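# Pull out and quarter-turn the right-side yellow foosball rod

## Task

Take the yellow rod closest to the right arm, draw it outward until it stops, rotate it by ninety degrees so its player figures are horizontal, and finish with neither arm or its camera cable touching that rod.

## Robot and tools

Robot: two six-joint arms with parallel grippers, left_arm and right_arm. Each arm has a fisheye wrist camera: cam_left_wrist and cam_right_wrist, both 672x504.

Frames: the scene frame has its origin at table-top height halfway between the nominal arm bases, +z up, +x out over the table, and left_arm on the +y side (these names do not match image left/right). Calibrated bases: left_arm at (-0.028, +0.289, +0.027) m, right_arm at (-0.040, -0.349, +0.007) m, both nearly unrotated. Hand positions, orientations and wrist camera poses are reported in each arm's own base frame; fixed cameras and the table use the scene frame. end_effector_position is the point between the finger pads, roughly 1 cm short of the fingertips; fingers point along the gripper's +z and open along its y. Reported hand poses may be off by a few centimetres, more when stretched out.

Row layout: every row is 14 numbers, each in [-1, 1], always for both arms. First left_arm's 7, then right_arm's 7. Per arm the order is: wrist pitch (joint4), shoulder (joint2), wrist yaw (joint5), wrist roll (joint6), elbow (joint3), waist (joint1), then gripper opening. The six joint numbers are offsets, not poses: scaled so 1.0 equals 2.224 rad for waist, shoulder and elbow, and 8.485 rad for wrist pitch, yaw and roll. They count from the "Joint targets" shown at the start of the action or move, not from the previous row. Sending 0 for an arm's joints re-commands its current targets. The opening number is absolute: +1 fully open, -1 shut. To leave a gripper alone, resend its current command; 0 means half open, not no change.

Joint ranges (rad): waist -2.618..3.054, shoulder 0..3.142, elbow 0..3.142, wrist pitch -1.571..1.571, wrist yaw -1.571..1.571, wrist roll -2.094..2.094. True ends can differ by up to 0.059 rad. An action pushing a joint more than 0.059 rad beyond its range is rejected for both arms; a badly formed action or a failing first action rejects the entire call. A "joint sent to its limit" line means a joint was clipped at its end.

Tools:
execute_actions(actions, cameras): actions is a list of actions; each action is a list of up to 15 rows, one per 1/30 s step, the last row held to fill 15 steps. An empty list just reports state. cameras chooses image sources (omitted/null/["all"] = all, [] = none; an unknown name invalidates the call).
move(target, speed, blend, opening_speed, blocking, cameras): target is one 14-number row or a list of up to 15 rows, each an offset from the same starting Joint targets, all sharing a 10 s maximum. speed is the top rad/s of the joint with the longest travel (0.01 to 12.57, default 0.5), one value or one per target. blend (rad) rounds corners between listed targets. opening_speed (0.2 or more per second on the -1..+1 scale) ramps the grippers. blocking=false returns after about 0.5 s while motion continues. Joints move together, so grippers follow curves; there is no collision avoidance, and faster motion or targets set deeper past a contact hit and press harder. The "move:" line reports done, off_target (resting over 0.035 rad from target), moving, held or fault, plus limits=held when steps were withheld.
wait(seconds 0..10, cameras): lets time pass with commands held.
stop(cameras): brakes a running move; it needs space to slow.
zoom_image(camera, region [x0, y0, x1, y1] pixels, at most 504x504): closer look at that camera's latest image.
read_manual(section): licence texts only.
finished_scene(scene 1..3): ends the current scene irreversibly; call it only once the rod is out, turned and untouched.

Result lines: Joint positions and Joint velocities list each arm's joints in the order above (rad, rad/s) plus finger gap (m; 0.094 fully open). "within noise" means the arm is still. Joint targets is the base for the next offsets. Tool commands shows present gripper commands. grip_measured is finger opening on the command scale, reading slightly wide when empty. Joint torques include the arm's own weight; positive drives toward larger angles; entries 2, 5 and 6 wrap sign at ±28 N m. "joint command not followed" means the clearance check altered targets. Step readings list joint angles at some steps after execute_actions calls.

Motion limits: each joint target can lead its measured angle by only 0.339 rad (big joints) or 2.2 rad (wrist joints); if targets would shift the gripper over 200 mm, they are scaled back. Large offsets may need several actions; tiny ones may not start.

Gripping: the gripper squeezes at roughly 50 to 64 N per pad once commanded about 0.05 below the touch reading; close slowly on anything fragile; release by commanding well above grip_measured.

Cautions: avoid dropping or releasing moving parts, slamming, hard hits and strong pushes; never let the two arms strike or pinch each other. When an arm is pressing on something, command its targets back past its measured positions. Holding loads, staying stretched or pushing at unreachable poses heats motors: MOTOR HOT appears at 75 °C, 90 °C folds that arm away for the rest of the scene, 100 °C makes it go limp. The camera cable counts as part of the arm for contact.

Each tool is called after "Emit:" by a JSON object that holds its "op" and its "data", one argument or row to a line.

## Session

Emit:
{"op": "execute_actions", "data": {
  "actions": []
}}

Scene clock: 0.00 s.
left_arm: end_effector_position=(+0.4007, +0.0076, +0.1253) grip_measured=+1.000 end_effector_quat_wxyz=(+0.625, -0.028, +0.778, +0.057) | right_arm: end_effector_position=(+0.3999, -0.0295, +0.1148) grip_measured=+1.000 end_effector_quat_wxyz=(+0.608, +0.063, +0.791, -0.024)
Joint names: [wrist pitch, shoulder, wrist yaw, wrist roll, elbow, waist]
Joint positions: left_arm=[0.966 1.539 -0.191 0.014 0.356 -0.068 0.094] | right_arm=[0.914 1.54 0.071 0.059 0.363 -0.045 0.094]
Joint velocities: within noise
Joint torques (N m): no reading
Heat: left arm: 47 °C; right arm: 43 °C.
Joint targets: left_arm=[0.959 1.536 -0.192 0.014 0.359 -0.068] | right_arm=[0.904 1.537 0.071 0.060 0.366 -0.045]
Tool commands: left_gripper/opening=+1.0 right_gripper/opening=+1.0

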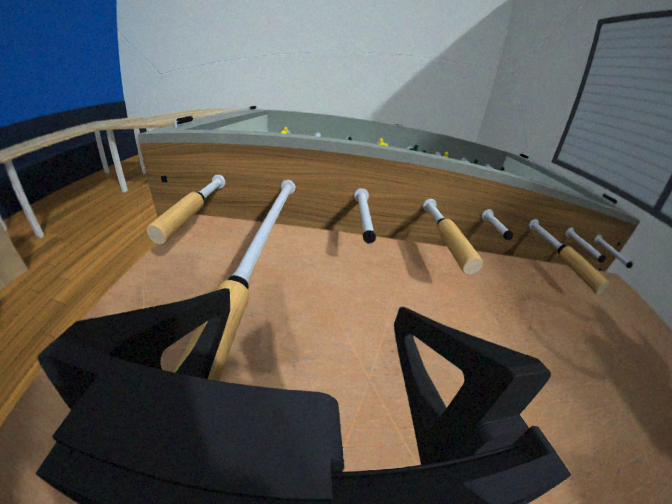

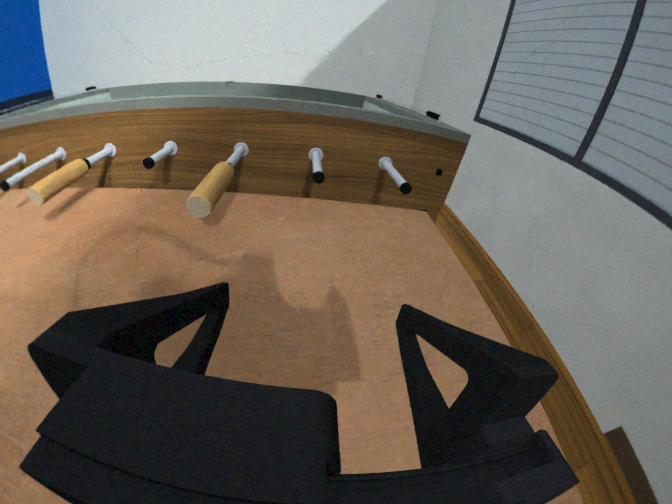

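Emit:
{"op": "zoom_image", "data": {
  "camera": "cam_left_wrist",
  "region": [240, 90, 560, 280]
}}

Emit:
{"op": "zoom_image", "data": {
  "camera": "cam_right_wrist",
  "region": [120, 70, 470, 240]
}}

Scaled by 1.575 from the camera's 672x504 image, which has a finer 960x720 frame.

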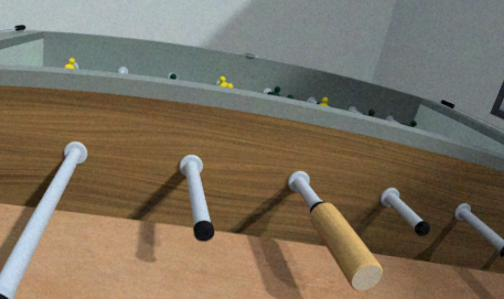

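Scaled by 1.440 from the camera's 672x504 image, which has a finer 960x720 frame.

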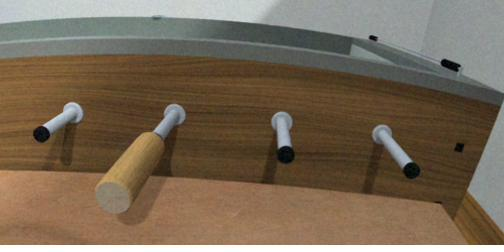

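Emit:
{"op": "move", "data": {
  "target": [0,0,0,0,0,0,1,0.0720,0.3543,0.0343,-0.0071,0.1996,0.1686,1],
  "speed": 0.8
}}

Scene clock: 83.03 s.
left_arm: end_effector_position=(+0.4007, +0.0076, +0.1253) grip_measured=+1.000 end_effector_quat_wxyz=(+0.625, -0.028, +0.778, +0.057) | right_arm: end_effector_position=(+0.5006, +0.1062, +0.0625) grip_measured=+1.000 end_effector_quat_wxyz=(+0.693, +0.007, +0.721, -0.015)
Joint names: [wrist pitch, shoulder, wrist yaw, wrist roll, elbow, waist]
Joint positions: left_arm=[0.966 1.539 -0.191 0.014 0.356 -0.068 0.094] | right_arm=[1.472 2.309 0.361 0.004 0.793 0.33 0.094]
Joint velocities: within noise
Joint torques (N m): left_arm=[1.83 -6.37 -0.05 0.01 5.38 -0.05] | right_arm=[2.1 -7.56 0.02 -0.03 4.81 0.02]
Heat: left arm: 46 °C; right arm: 44 °C.
Joint targets: left_arm=[0.959 1.536 -0.192 0.014 0.359 -0.068] | right_arm=[1.515 2.325 0.362 0.000 0.810 0.330]
move: off_target (right_arm); right_arm: the wrist pitch is farthest, 0.042 rad from its target
camera_calibration:
cam_right_wrist: T_world_to_cam=[[-0.0716226, -0.978922, 0.191263, 0.118521], [-0.439396, -0.141181, -0.88713, 0.323056], [0.895434, -0.147579, -0.420022, -0.288499], [0, 0, 0, 1]] pos_world=[0.40877, 0.119056, 0.142748]

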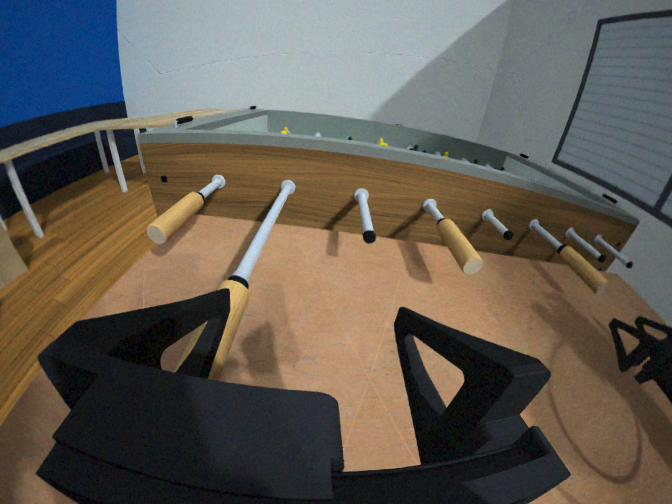

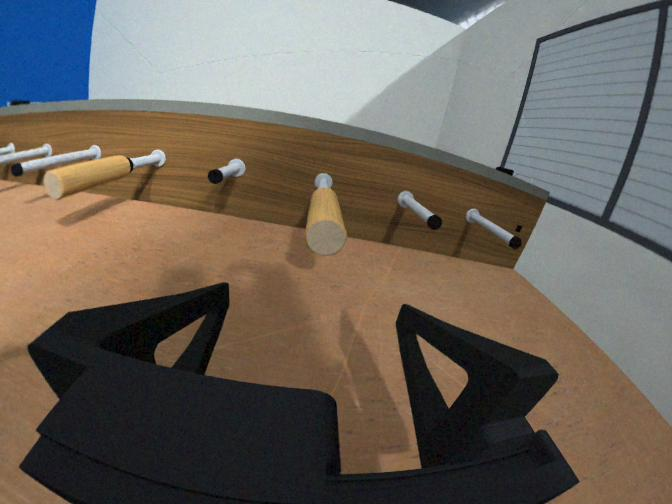

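Emit:
{"op": "move", "data": {
  "target": [0,0,0,0,0,0,1,-0.0354,0.0816,-0.01025,0,0.2268,-0.0391,1],
  "speed": 0.5
}}

Scene clock: 100.17 s.
left_arm: end_effector_position=(+0.4007, +0.0076, +0.1253) grip_measured=+1.000 end_effector_quat_wxyz=(+0.625, -0.028, +0.778, +0.057) | right_arm: end_effector_position=(+0.6100, +0.1036, +0.0876) grip_measured=+1.000 end_effector_quat_wxyz=(+0.722, +0.020, +0.691, -0.009)
Joint names: [wrist pitch, shoulder, wrist yaw, wrist roll, elbow, waist]
Joint positions: left_arm=[0.966 1.539 -0.191 0.014 0.356 -0.068 0.094] | right_arm=[1.231 2.479 0.291 0.003 1.293 0.249 0.094]
Joint velocities: within noise
Joint torques (N m): left_arm=[1.84 -6.38 -0.05 0.01 5.33 -0.1] | right_arm=[1.58 -9.24 -0.17 -0.04 6.8 -0.54]
Heat: left arm: 45 °C; right arm: 45 °C.
Joint targets: left_arm=[0.959 1.536 -0.192 0.014 0.359 -0.068] | right_arm=[1.215 2.507 0.275 0.000 1.314 0.243]
move: done
camera_calibration:
cam_right_wrist: T_world_to_cam=[[-0.0973165, -0.982359, 0.159689, 0.137916], [-0.363912, -0.114217, -0.924404, 0.347417], [0.926336, -0.148072, -0.346377, -0.401506], [0, 0, 0, 1]] pos_world=[0.51178, 0.115712, 0.160057]

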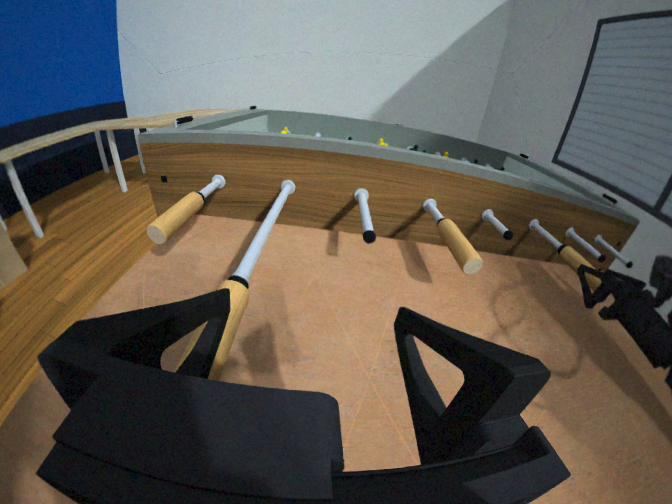

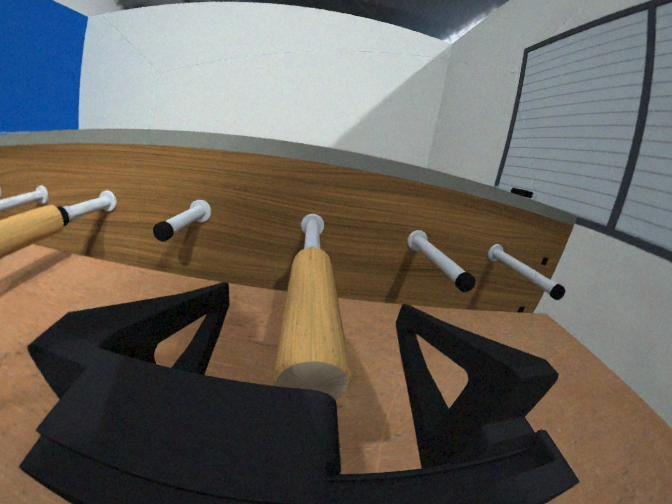

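Emit:
{"op": "move", "data": {
  "target": [
    [0,0,0,0,0,0,1,0,0.0145,0,0,0,0,1],
    [0,0,0,0,0,0,1,0,0.0145,0,0,0,0,-0.6]
  ],
  "speed": 0.5,
  "opening_speed": 1.5
}}

Scene clock: 110.97 s.
left_arm: end_effector_position=(+0.4007, +0.0076, +0.1253) grip_measured=+1.000 end_effector_quat_wxyz=(+0.625, -0.028, +0.778, +0.057) | right_arm: end_effector_position=(+0.6085, +0.1041, +0.0644) grip_measured=-0.312 end_effector_quat_wxyz=(+0.708, +0.015, +0.706, -0.012)
Joint names: [wrist pitch, shoulder, wrist yaw, wrist roll, elbow, waist]
Joint positions: left_arm=[0.966 1.539 -0.191 0.014 0.356 -0.068 0.094] | right_arm=[1.226 2.515 0.286 0.003 1.293 0.249 0.032]
Joint velocities: within noise
Joint torques (N m): left_arm=[1.86 -6.38 -0.06 0 5.35 -0.02] | right_arm=[1.62 -9.63 -0.08 -0.04 6.64 -0.54]
Heat: left arm: 45 °C; right arm: 44 °C.
Joint targets: left_arm=[0.959 1.536 -0.192 0.014 0.359 -0.068] | right_arm=[1.214 2.539 0.275 0.000 1.314 0.243]
move: done
camera_calibration:
cam_right_wrist: T_world_to_cam=[[-0.0860792, -0.981018, 0.173765, 0.133961], [-0.400625, -0.125607, -0.907592, 0.347996], [0.91219, -0.147739, -0.382208, -0.397312], [0, 0, 0, 1]] pos_world=[0.513371, 0.11643, 0.140705]

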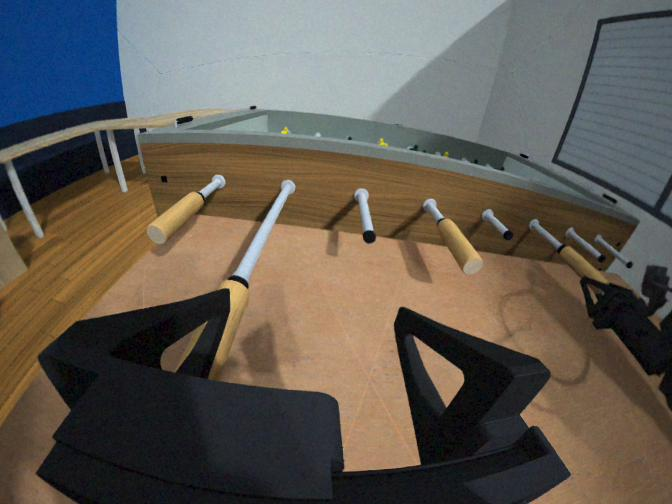

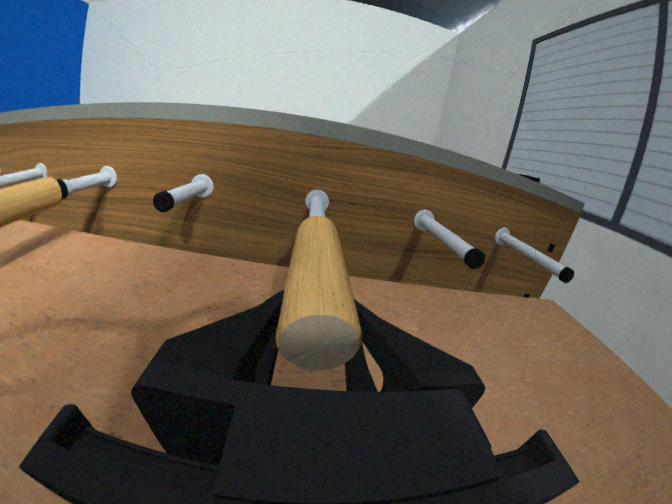

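Emit:
{"op": "move", "data": {
  "target": [0,0,0,0,0,0,1,0,0,0,0.1875,0,0,-0.6],
  "speed": 1
}}

Scene clock: 119.60 s.
left_arm: end_effector_position=(+0.4007, +0.0076, +0.1253) grip_measured=+1.000 end_effector_quat_wxyz=(+0.625, -0.028, +0.778, +0.057) | right_arm: end_effector_position=(+0.6106, +0.1082, +0.0701) grip_measured=-0.313 end_effector_quat_wxyz=(+0.508, +0.500, +0.489, +0.502)
Joint names: [wrist pitch, shoulder, wrist yaw, wrist roll, elbow, waist]
Joint positions: left_arm=[0.966 1.539 -0.191 0.014 0.356 -0.068 0.094] | right_arm=[1.233 2.515 0.266 1.571 1.303 0.249 0.032]
Joint velocities: within noise
Joint torques (N m): left_arm=[1.84 -6.34 -0.06 0 5.35 -0.1] | right_arm=[1.55 -9.65 0.13 0.26 5.93 -0.54]
Heat: left arm: 45 °C; right arm: 45 °C.
Joint targets: left_arm=[0.959 1.536 -0.192 0.014 0.359 -0.068] | right_arm=[1.214 2.539 0.275 1.591 1.314 0.243]
move: done
camera_calibration:
cam_right_wrist: T_world_to_cam=[[-0.0319846, -0.17219, -0.984544, 0.0978922], [-0.380586, 0.912938, -0.147303, 0.176675], [0.924192, 0.369993, -0.0947333, -0.479878], [0, 0, 0, 1]] pos_world=[0.513871, 0.0331143, 0.0769435]

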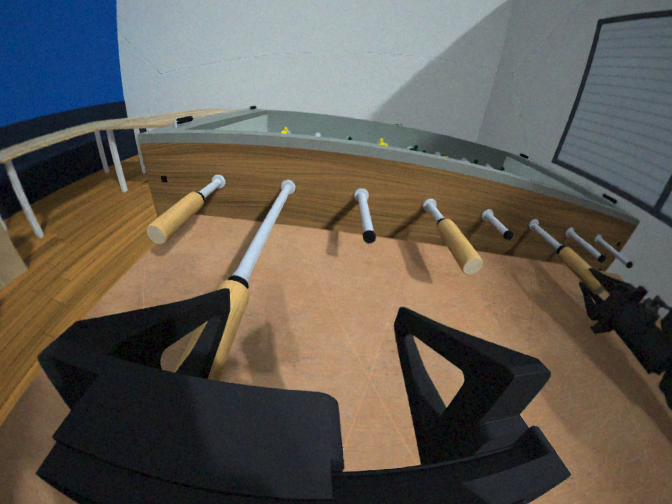

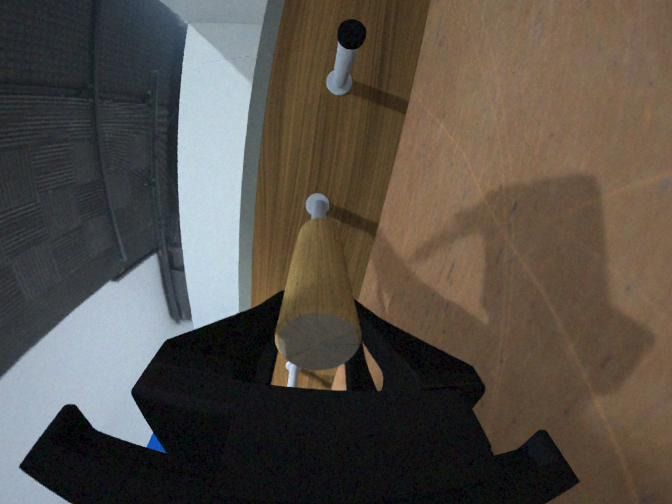

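Emit:
{"op": "move", "data": {
  "target": [
    [0,0,0,0,0,0,1,0,0,0,0,0,0,0.02],
    [0,0,0,0,0,0,1,0.0355,-0.0895,0.01025,0,-0.2244,0.0391,0.02],
    [0,0,0,0,0,0,1,-0.1018,-0.3548,-0.003,-0.174,-0.1412,0.0121,0.02],
    [0,0,0,0,0,0,1,-0.2268,-0.0701,-0.0136,-0.174,0.4402,-0.0211,0.5]
  ],
  "speed": 0.9
}}

Scene clock: 167.90 s.
left_arm: end_effector_position=(+0.4007, +0.0076, +0.1253) grip_measured=+1.000 end_effector_quat_wxyz=(+0.625, -0.028, +0.778, +0.057) | right_arm: end_effector_position=(+0.6218, +0.0990, +0.1663) grip_measured=+0.498 end_effector_quat_wxyz=(+0.385, -0.007, +0.923, -0.016)
Joint names: [wrist pitch, shoulder, wrist yaw, wrist roll, elbow, waist]
Joint positions: left_arm=[0.966 1.539 -0.191 0.014 0.356 -0.068 0.094] | right_arm=[-0.697 2.357 0.168 0.12 2.261 0.204 0.07]
Joint velocities: within noise
Joint torques (N m): left_arm=[1.84 -6.32 -0.04 0.02 5.31 -0.05] | right_arm=[1.29 -10.51 0.03 -0.05 9.66 -0.62]
Heat: left arm: 45 °C; right arm: 46 °C.
Joint targets: left_arm=[0.959 1.536 -0.192 0.014 0.359 -0.068] | right_arm=[-0.710 2.383 0.160 0.114 2.293 0.196]
move: done
camera_calibration:
cam_right_wrist: T_world_to_cam=[[0.0907279, -0.976565, 0.195164, -0.00155973], [-0.920115, -0.157174, -0.358726, 0.679906], [0.380994, -0.147027, -0.912812, 0.0472093], [0, 0, 0, 1]] pos_world=[0.607747, 0.112281, 0.287298]

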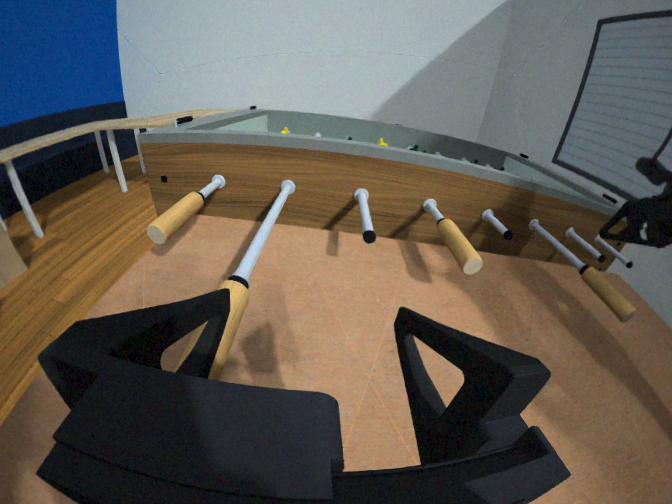

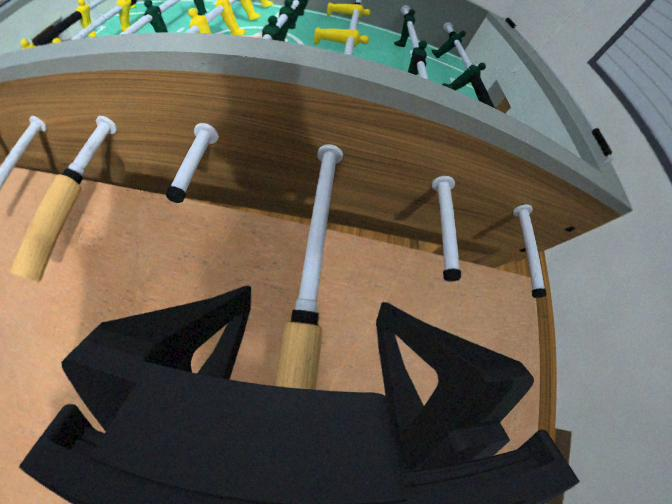

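Emit:
{"op": "move", "data": {
  "target": [
    [0,0,0,0,0,0,1,0.0270,-0.1677,0.0033,0.0025,-0.2707,0.0171,0.5],
    [0,0,0,0,0,0,1,0.0671,-0.1272,0.0033,0.0025,-0.3831,0.0171,0.5],
    [0,0,0,0,0,0,1,0.0671,-0.1272,0.0033,0.0025,-0.3831,0.0171,-0.55]
  ],
  "speed": 0.7,
  "opening_speed": 1.5
}}

Scene clock: 193.17 s.
left_arm: end_effector_position=(+0.4007, +0.0076, +0.1253) grip_measured=+1.000 end_effector_quat_wxyz=(+0.625, -0.028, +0.778, +0.057) | right_arm: end_effector_position=(+0.5497, +0.0983, +0.0769) grip_measured=-0.304 end_effector_quat_wxyz=(+0.391, -0.010, +0.920, -0.013)
Joint names: [wrist pitch, shoulder, wrist yaw, wrist roll, elbow, waist]
Joint positions: left_arm=[0.966 1.539 -0.191 0.014 0.356 -0.068 0.094] | right_arm=[-0.148 2.09 0.182 0.135 1.454 0.233 0.033]
Joint velocities: within noise
Joint torques (N m): left_arm=[1.85 -6.37 -0.05 0 5.3 -0.03] | right_arm=[1.47 -9.62 0.18 0 5.91 0.13]
Heat: left arm: 44 °C; right arm: 45 °C.
Joint targets: left_arm=[0.959 1.536 -0.192 0.014 0.359 -0.068] | right_arm=[-0.141 2.100 0.188 0.136 1.442 0.234]
move: done
camera_calibration:
cam_right_wrist: T_world_to_cam=[[0.0968789, -0.97641, 0.192973, 0.018601], [-0.914736, -0.163762, -0.369378, 0.580059], [0.392266, -0.140734, -0.909022, -0.0140402], [0, 0, 0, 1]] pos_world=[0.534306, 0.111178, 0.197909]

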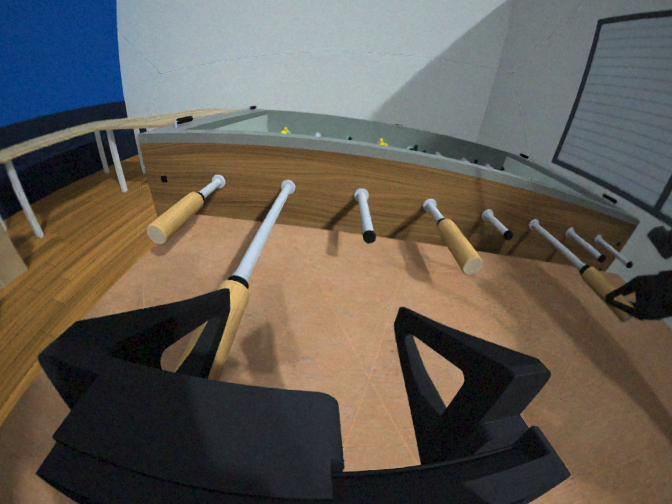

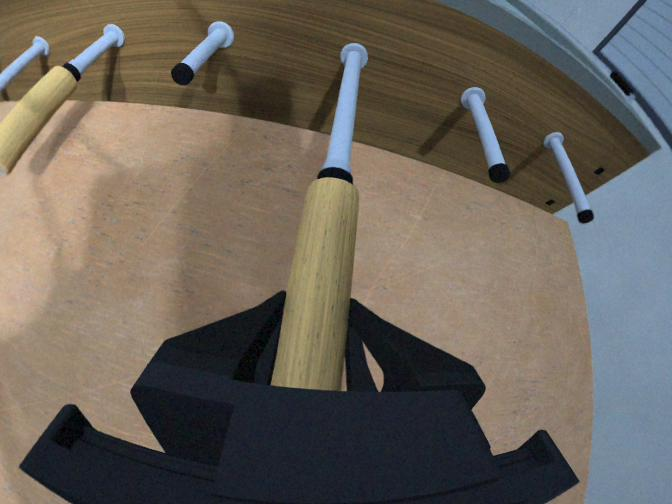

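Emit:
{"op": "move", "data": {
  "target": [
    [0,0,0,0,0,0,1,0.0127,-0.1021,0.0039,0.0028,-0.1511,0.0207,-0.55],
    [0,0,0,0,0,0,1,0.0190,-0.2041,0.0098,0.0064,-0.2770,0.0513,-0.55]
  ],
  "speed": 0.3,
  "blend": 0.05
}}

Scene clock: 209.23 s.
left_arm: end_effector_position=(+0.4007, +0.0076, +0.1253) grip_measured=+1.000 end_effector_quat_wxyz=(+0.625, -0.028, +0.778, +0.057) | right_arm: end_effector_position=(+0.4827, +0.1002, +0.0847) grip_measured=-0.305 end_effector_quat_wxyz=(+0.480, +0.006, +0.877, +0.011)
Joint names: [wrist pitch, shoulder, wrist yaw, wrist roll, elbow, waist]
Joint positions: left_arm=[0.966 1.539 -0.191 0.014 0.356 -0.068 0.094] | right_arm=[0.309 1.832 0.225 0.177 0.937 0.283 0.033]
Joint velocities: within noise
Joint torques (N m): left_arm=[1.83 -6.39 -0.04 0.01 5.35 -0.06] | right_arm=[-0.96 -23.31 0.62 0.15 -1.92 5.85]
Heat: left arm: 44 °C; right arm: 46 °C.
Joint targets: left_arm=[0.959 1.536 -0.192 0.014 0.359 -0.068] | right_arm=[0.021 1.646 0.271 0.190 0.825 0.348]
move: off_target (right_arm); right_arm: the wrist pitch is farthest, 0.288 rad from its target
camera_calibration:
cam_right_wrist: T_world_to_cam=[[0.054076, -0.98691, 0.151934, 0.0506046], [-0.824847, -0.129903, -0.550229, 0.490469], [0.562763, -0.0955682, -0.821075, -0.0747041], [0, 0, 0, 1]] pos_world=[0.443866, 0.106516, 0.200844]

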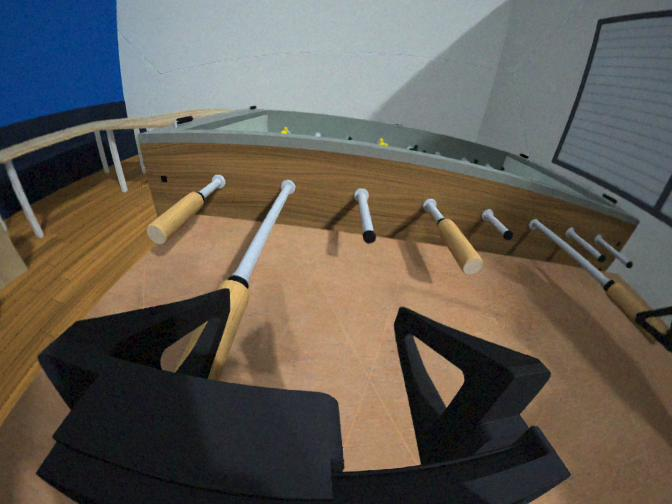

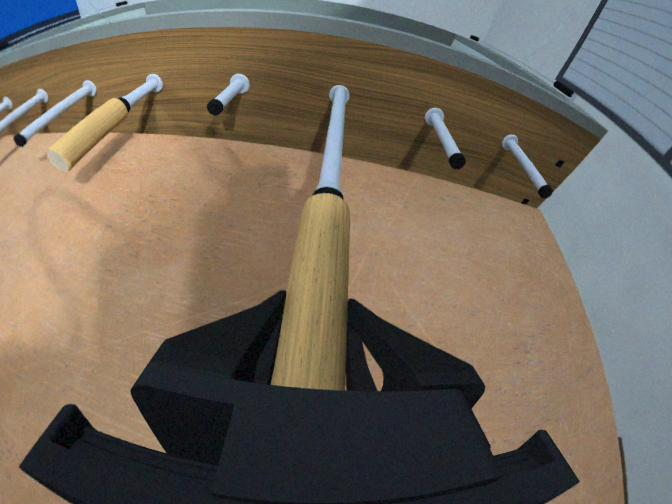

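Emit:
{"op": "move", "data": {
  "target": [
    [0,0,0,0,0,0,1,0.0339,0.0836,-0.0054,-0.0015,0.0504,-0.0292,-0.55],
    [0,0,0,0,0,0,1,0.0339,0.0836,-0.0054,-0.0015,0.0504,-0.0292,0.5],
    [0,0,0,0,0,0,1,-0.0014,-0.05,-0.0054,-0.0015,0.0504,-0.0292,0.5]
  ],
  "speed": 0.6
}}

Scene clock: 222.27 s.
left_arm: end_effector_position=(+0.4007, +0.0076, +0.1253) grip_measured=+1.000 end_effector_quat_wxyz=(+0.625, -0.028, +0.778, +0.057) | right_arm: end_effector_position=(+0.4451, +0.0894, +0.1582) grip_measured=+0.498 end_effector_quat_wxyz=(+0.480, +0.007, +0.877, +0.012)
Joint names: [wrist pitch, shoulder, wrist yaw, wrist roll, elbow, waist]
Joint positions: left_arm=[0.966 1.539 -0.191 0.014 0.356 -0.068 0.094] | right_arm=[0.018 1.544 0.223 0.178 0.942 0.283 0.07]
Joint velocities: within noise
Joint torques (N m): left_arm=[1.84 -6.37 -0.05 0.01 5.31 -0.02] | right_arm=[1.48 -6.76 0.14 -0.01 6.75 0.09]
Heat: left arm: 44 °C; right arm: 54 °C.
Joint targets: left_arm=[0.959 1.536 -0.192 0.014 0.359 -0.068] | right_arm=[0.009 1.535 0.225 0.177 0.937 0.284]
move: done; target 2's new numbers were sent with right_arm's wrist pitch 0.037 rad from that target
camera_calibration:
cam_right_wrist: T_world_to_cam=[[0.0541218, -0.987338, 0.149111, 0.0313151], [-0.823746, -0.128548, -0.552194, 0.498248], [0.56437, -0.0929439, -0.820273, 0.00473894], [0, 0, 0, 1]] pos_world=[0.40606, 0.095408, 0.274347]

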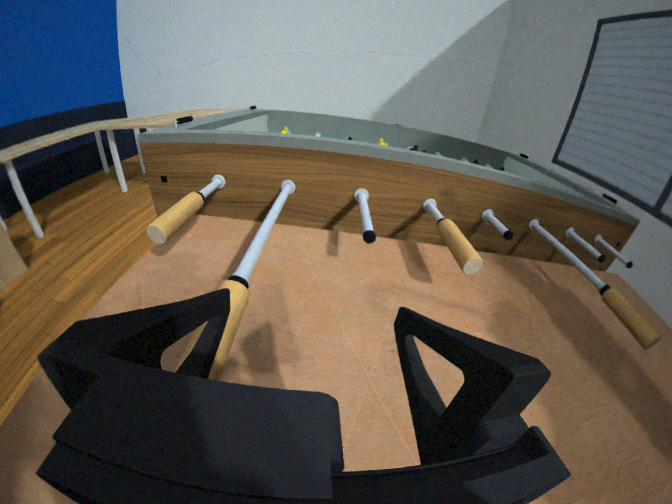

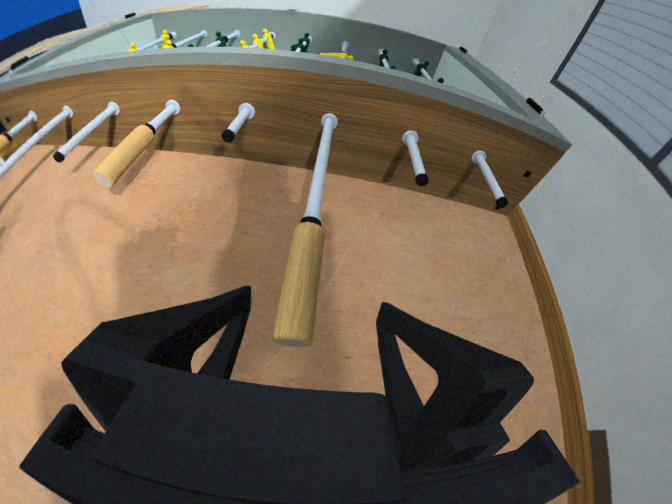

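Emit:
{"op": "finished_scene", "data": {
  "scene": 1
}}

The scene is finished: the task was done.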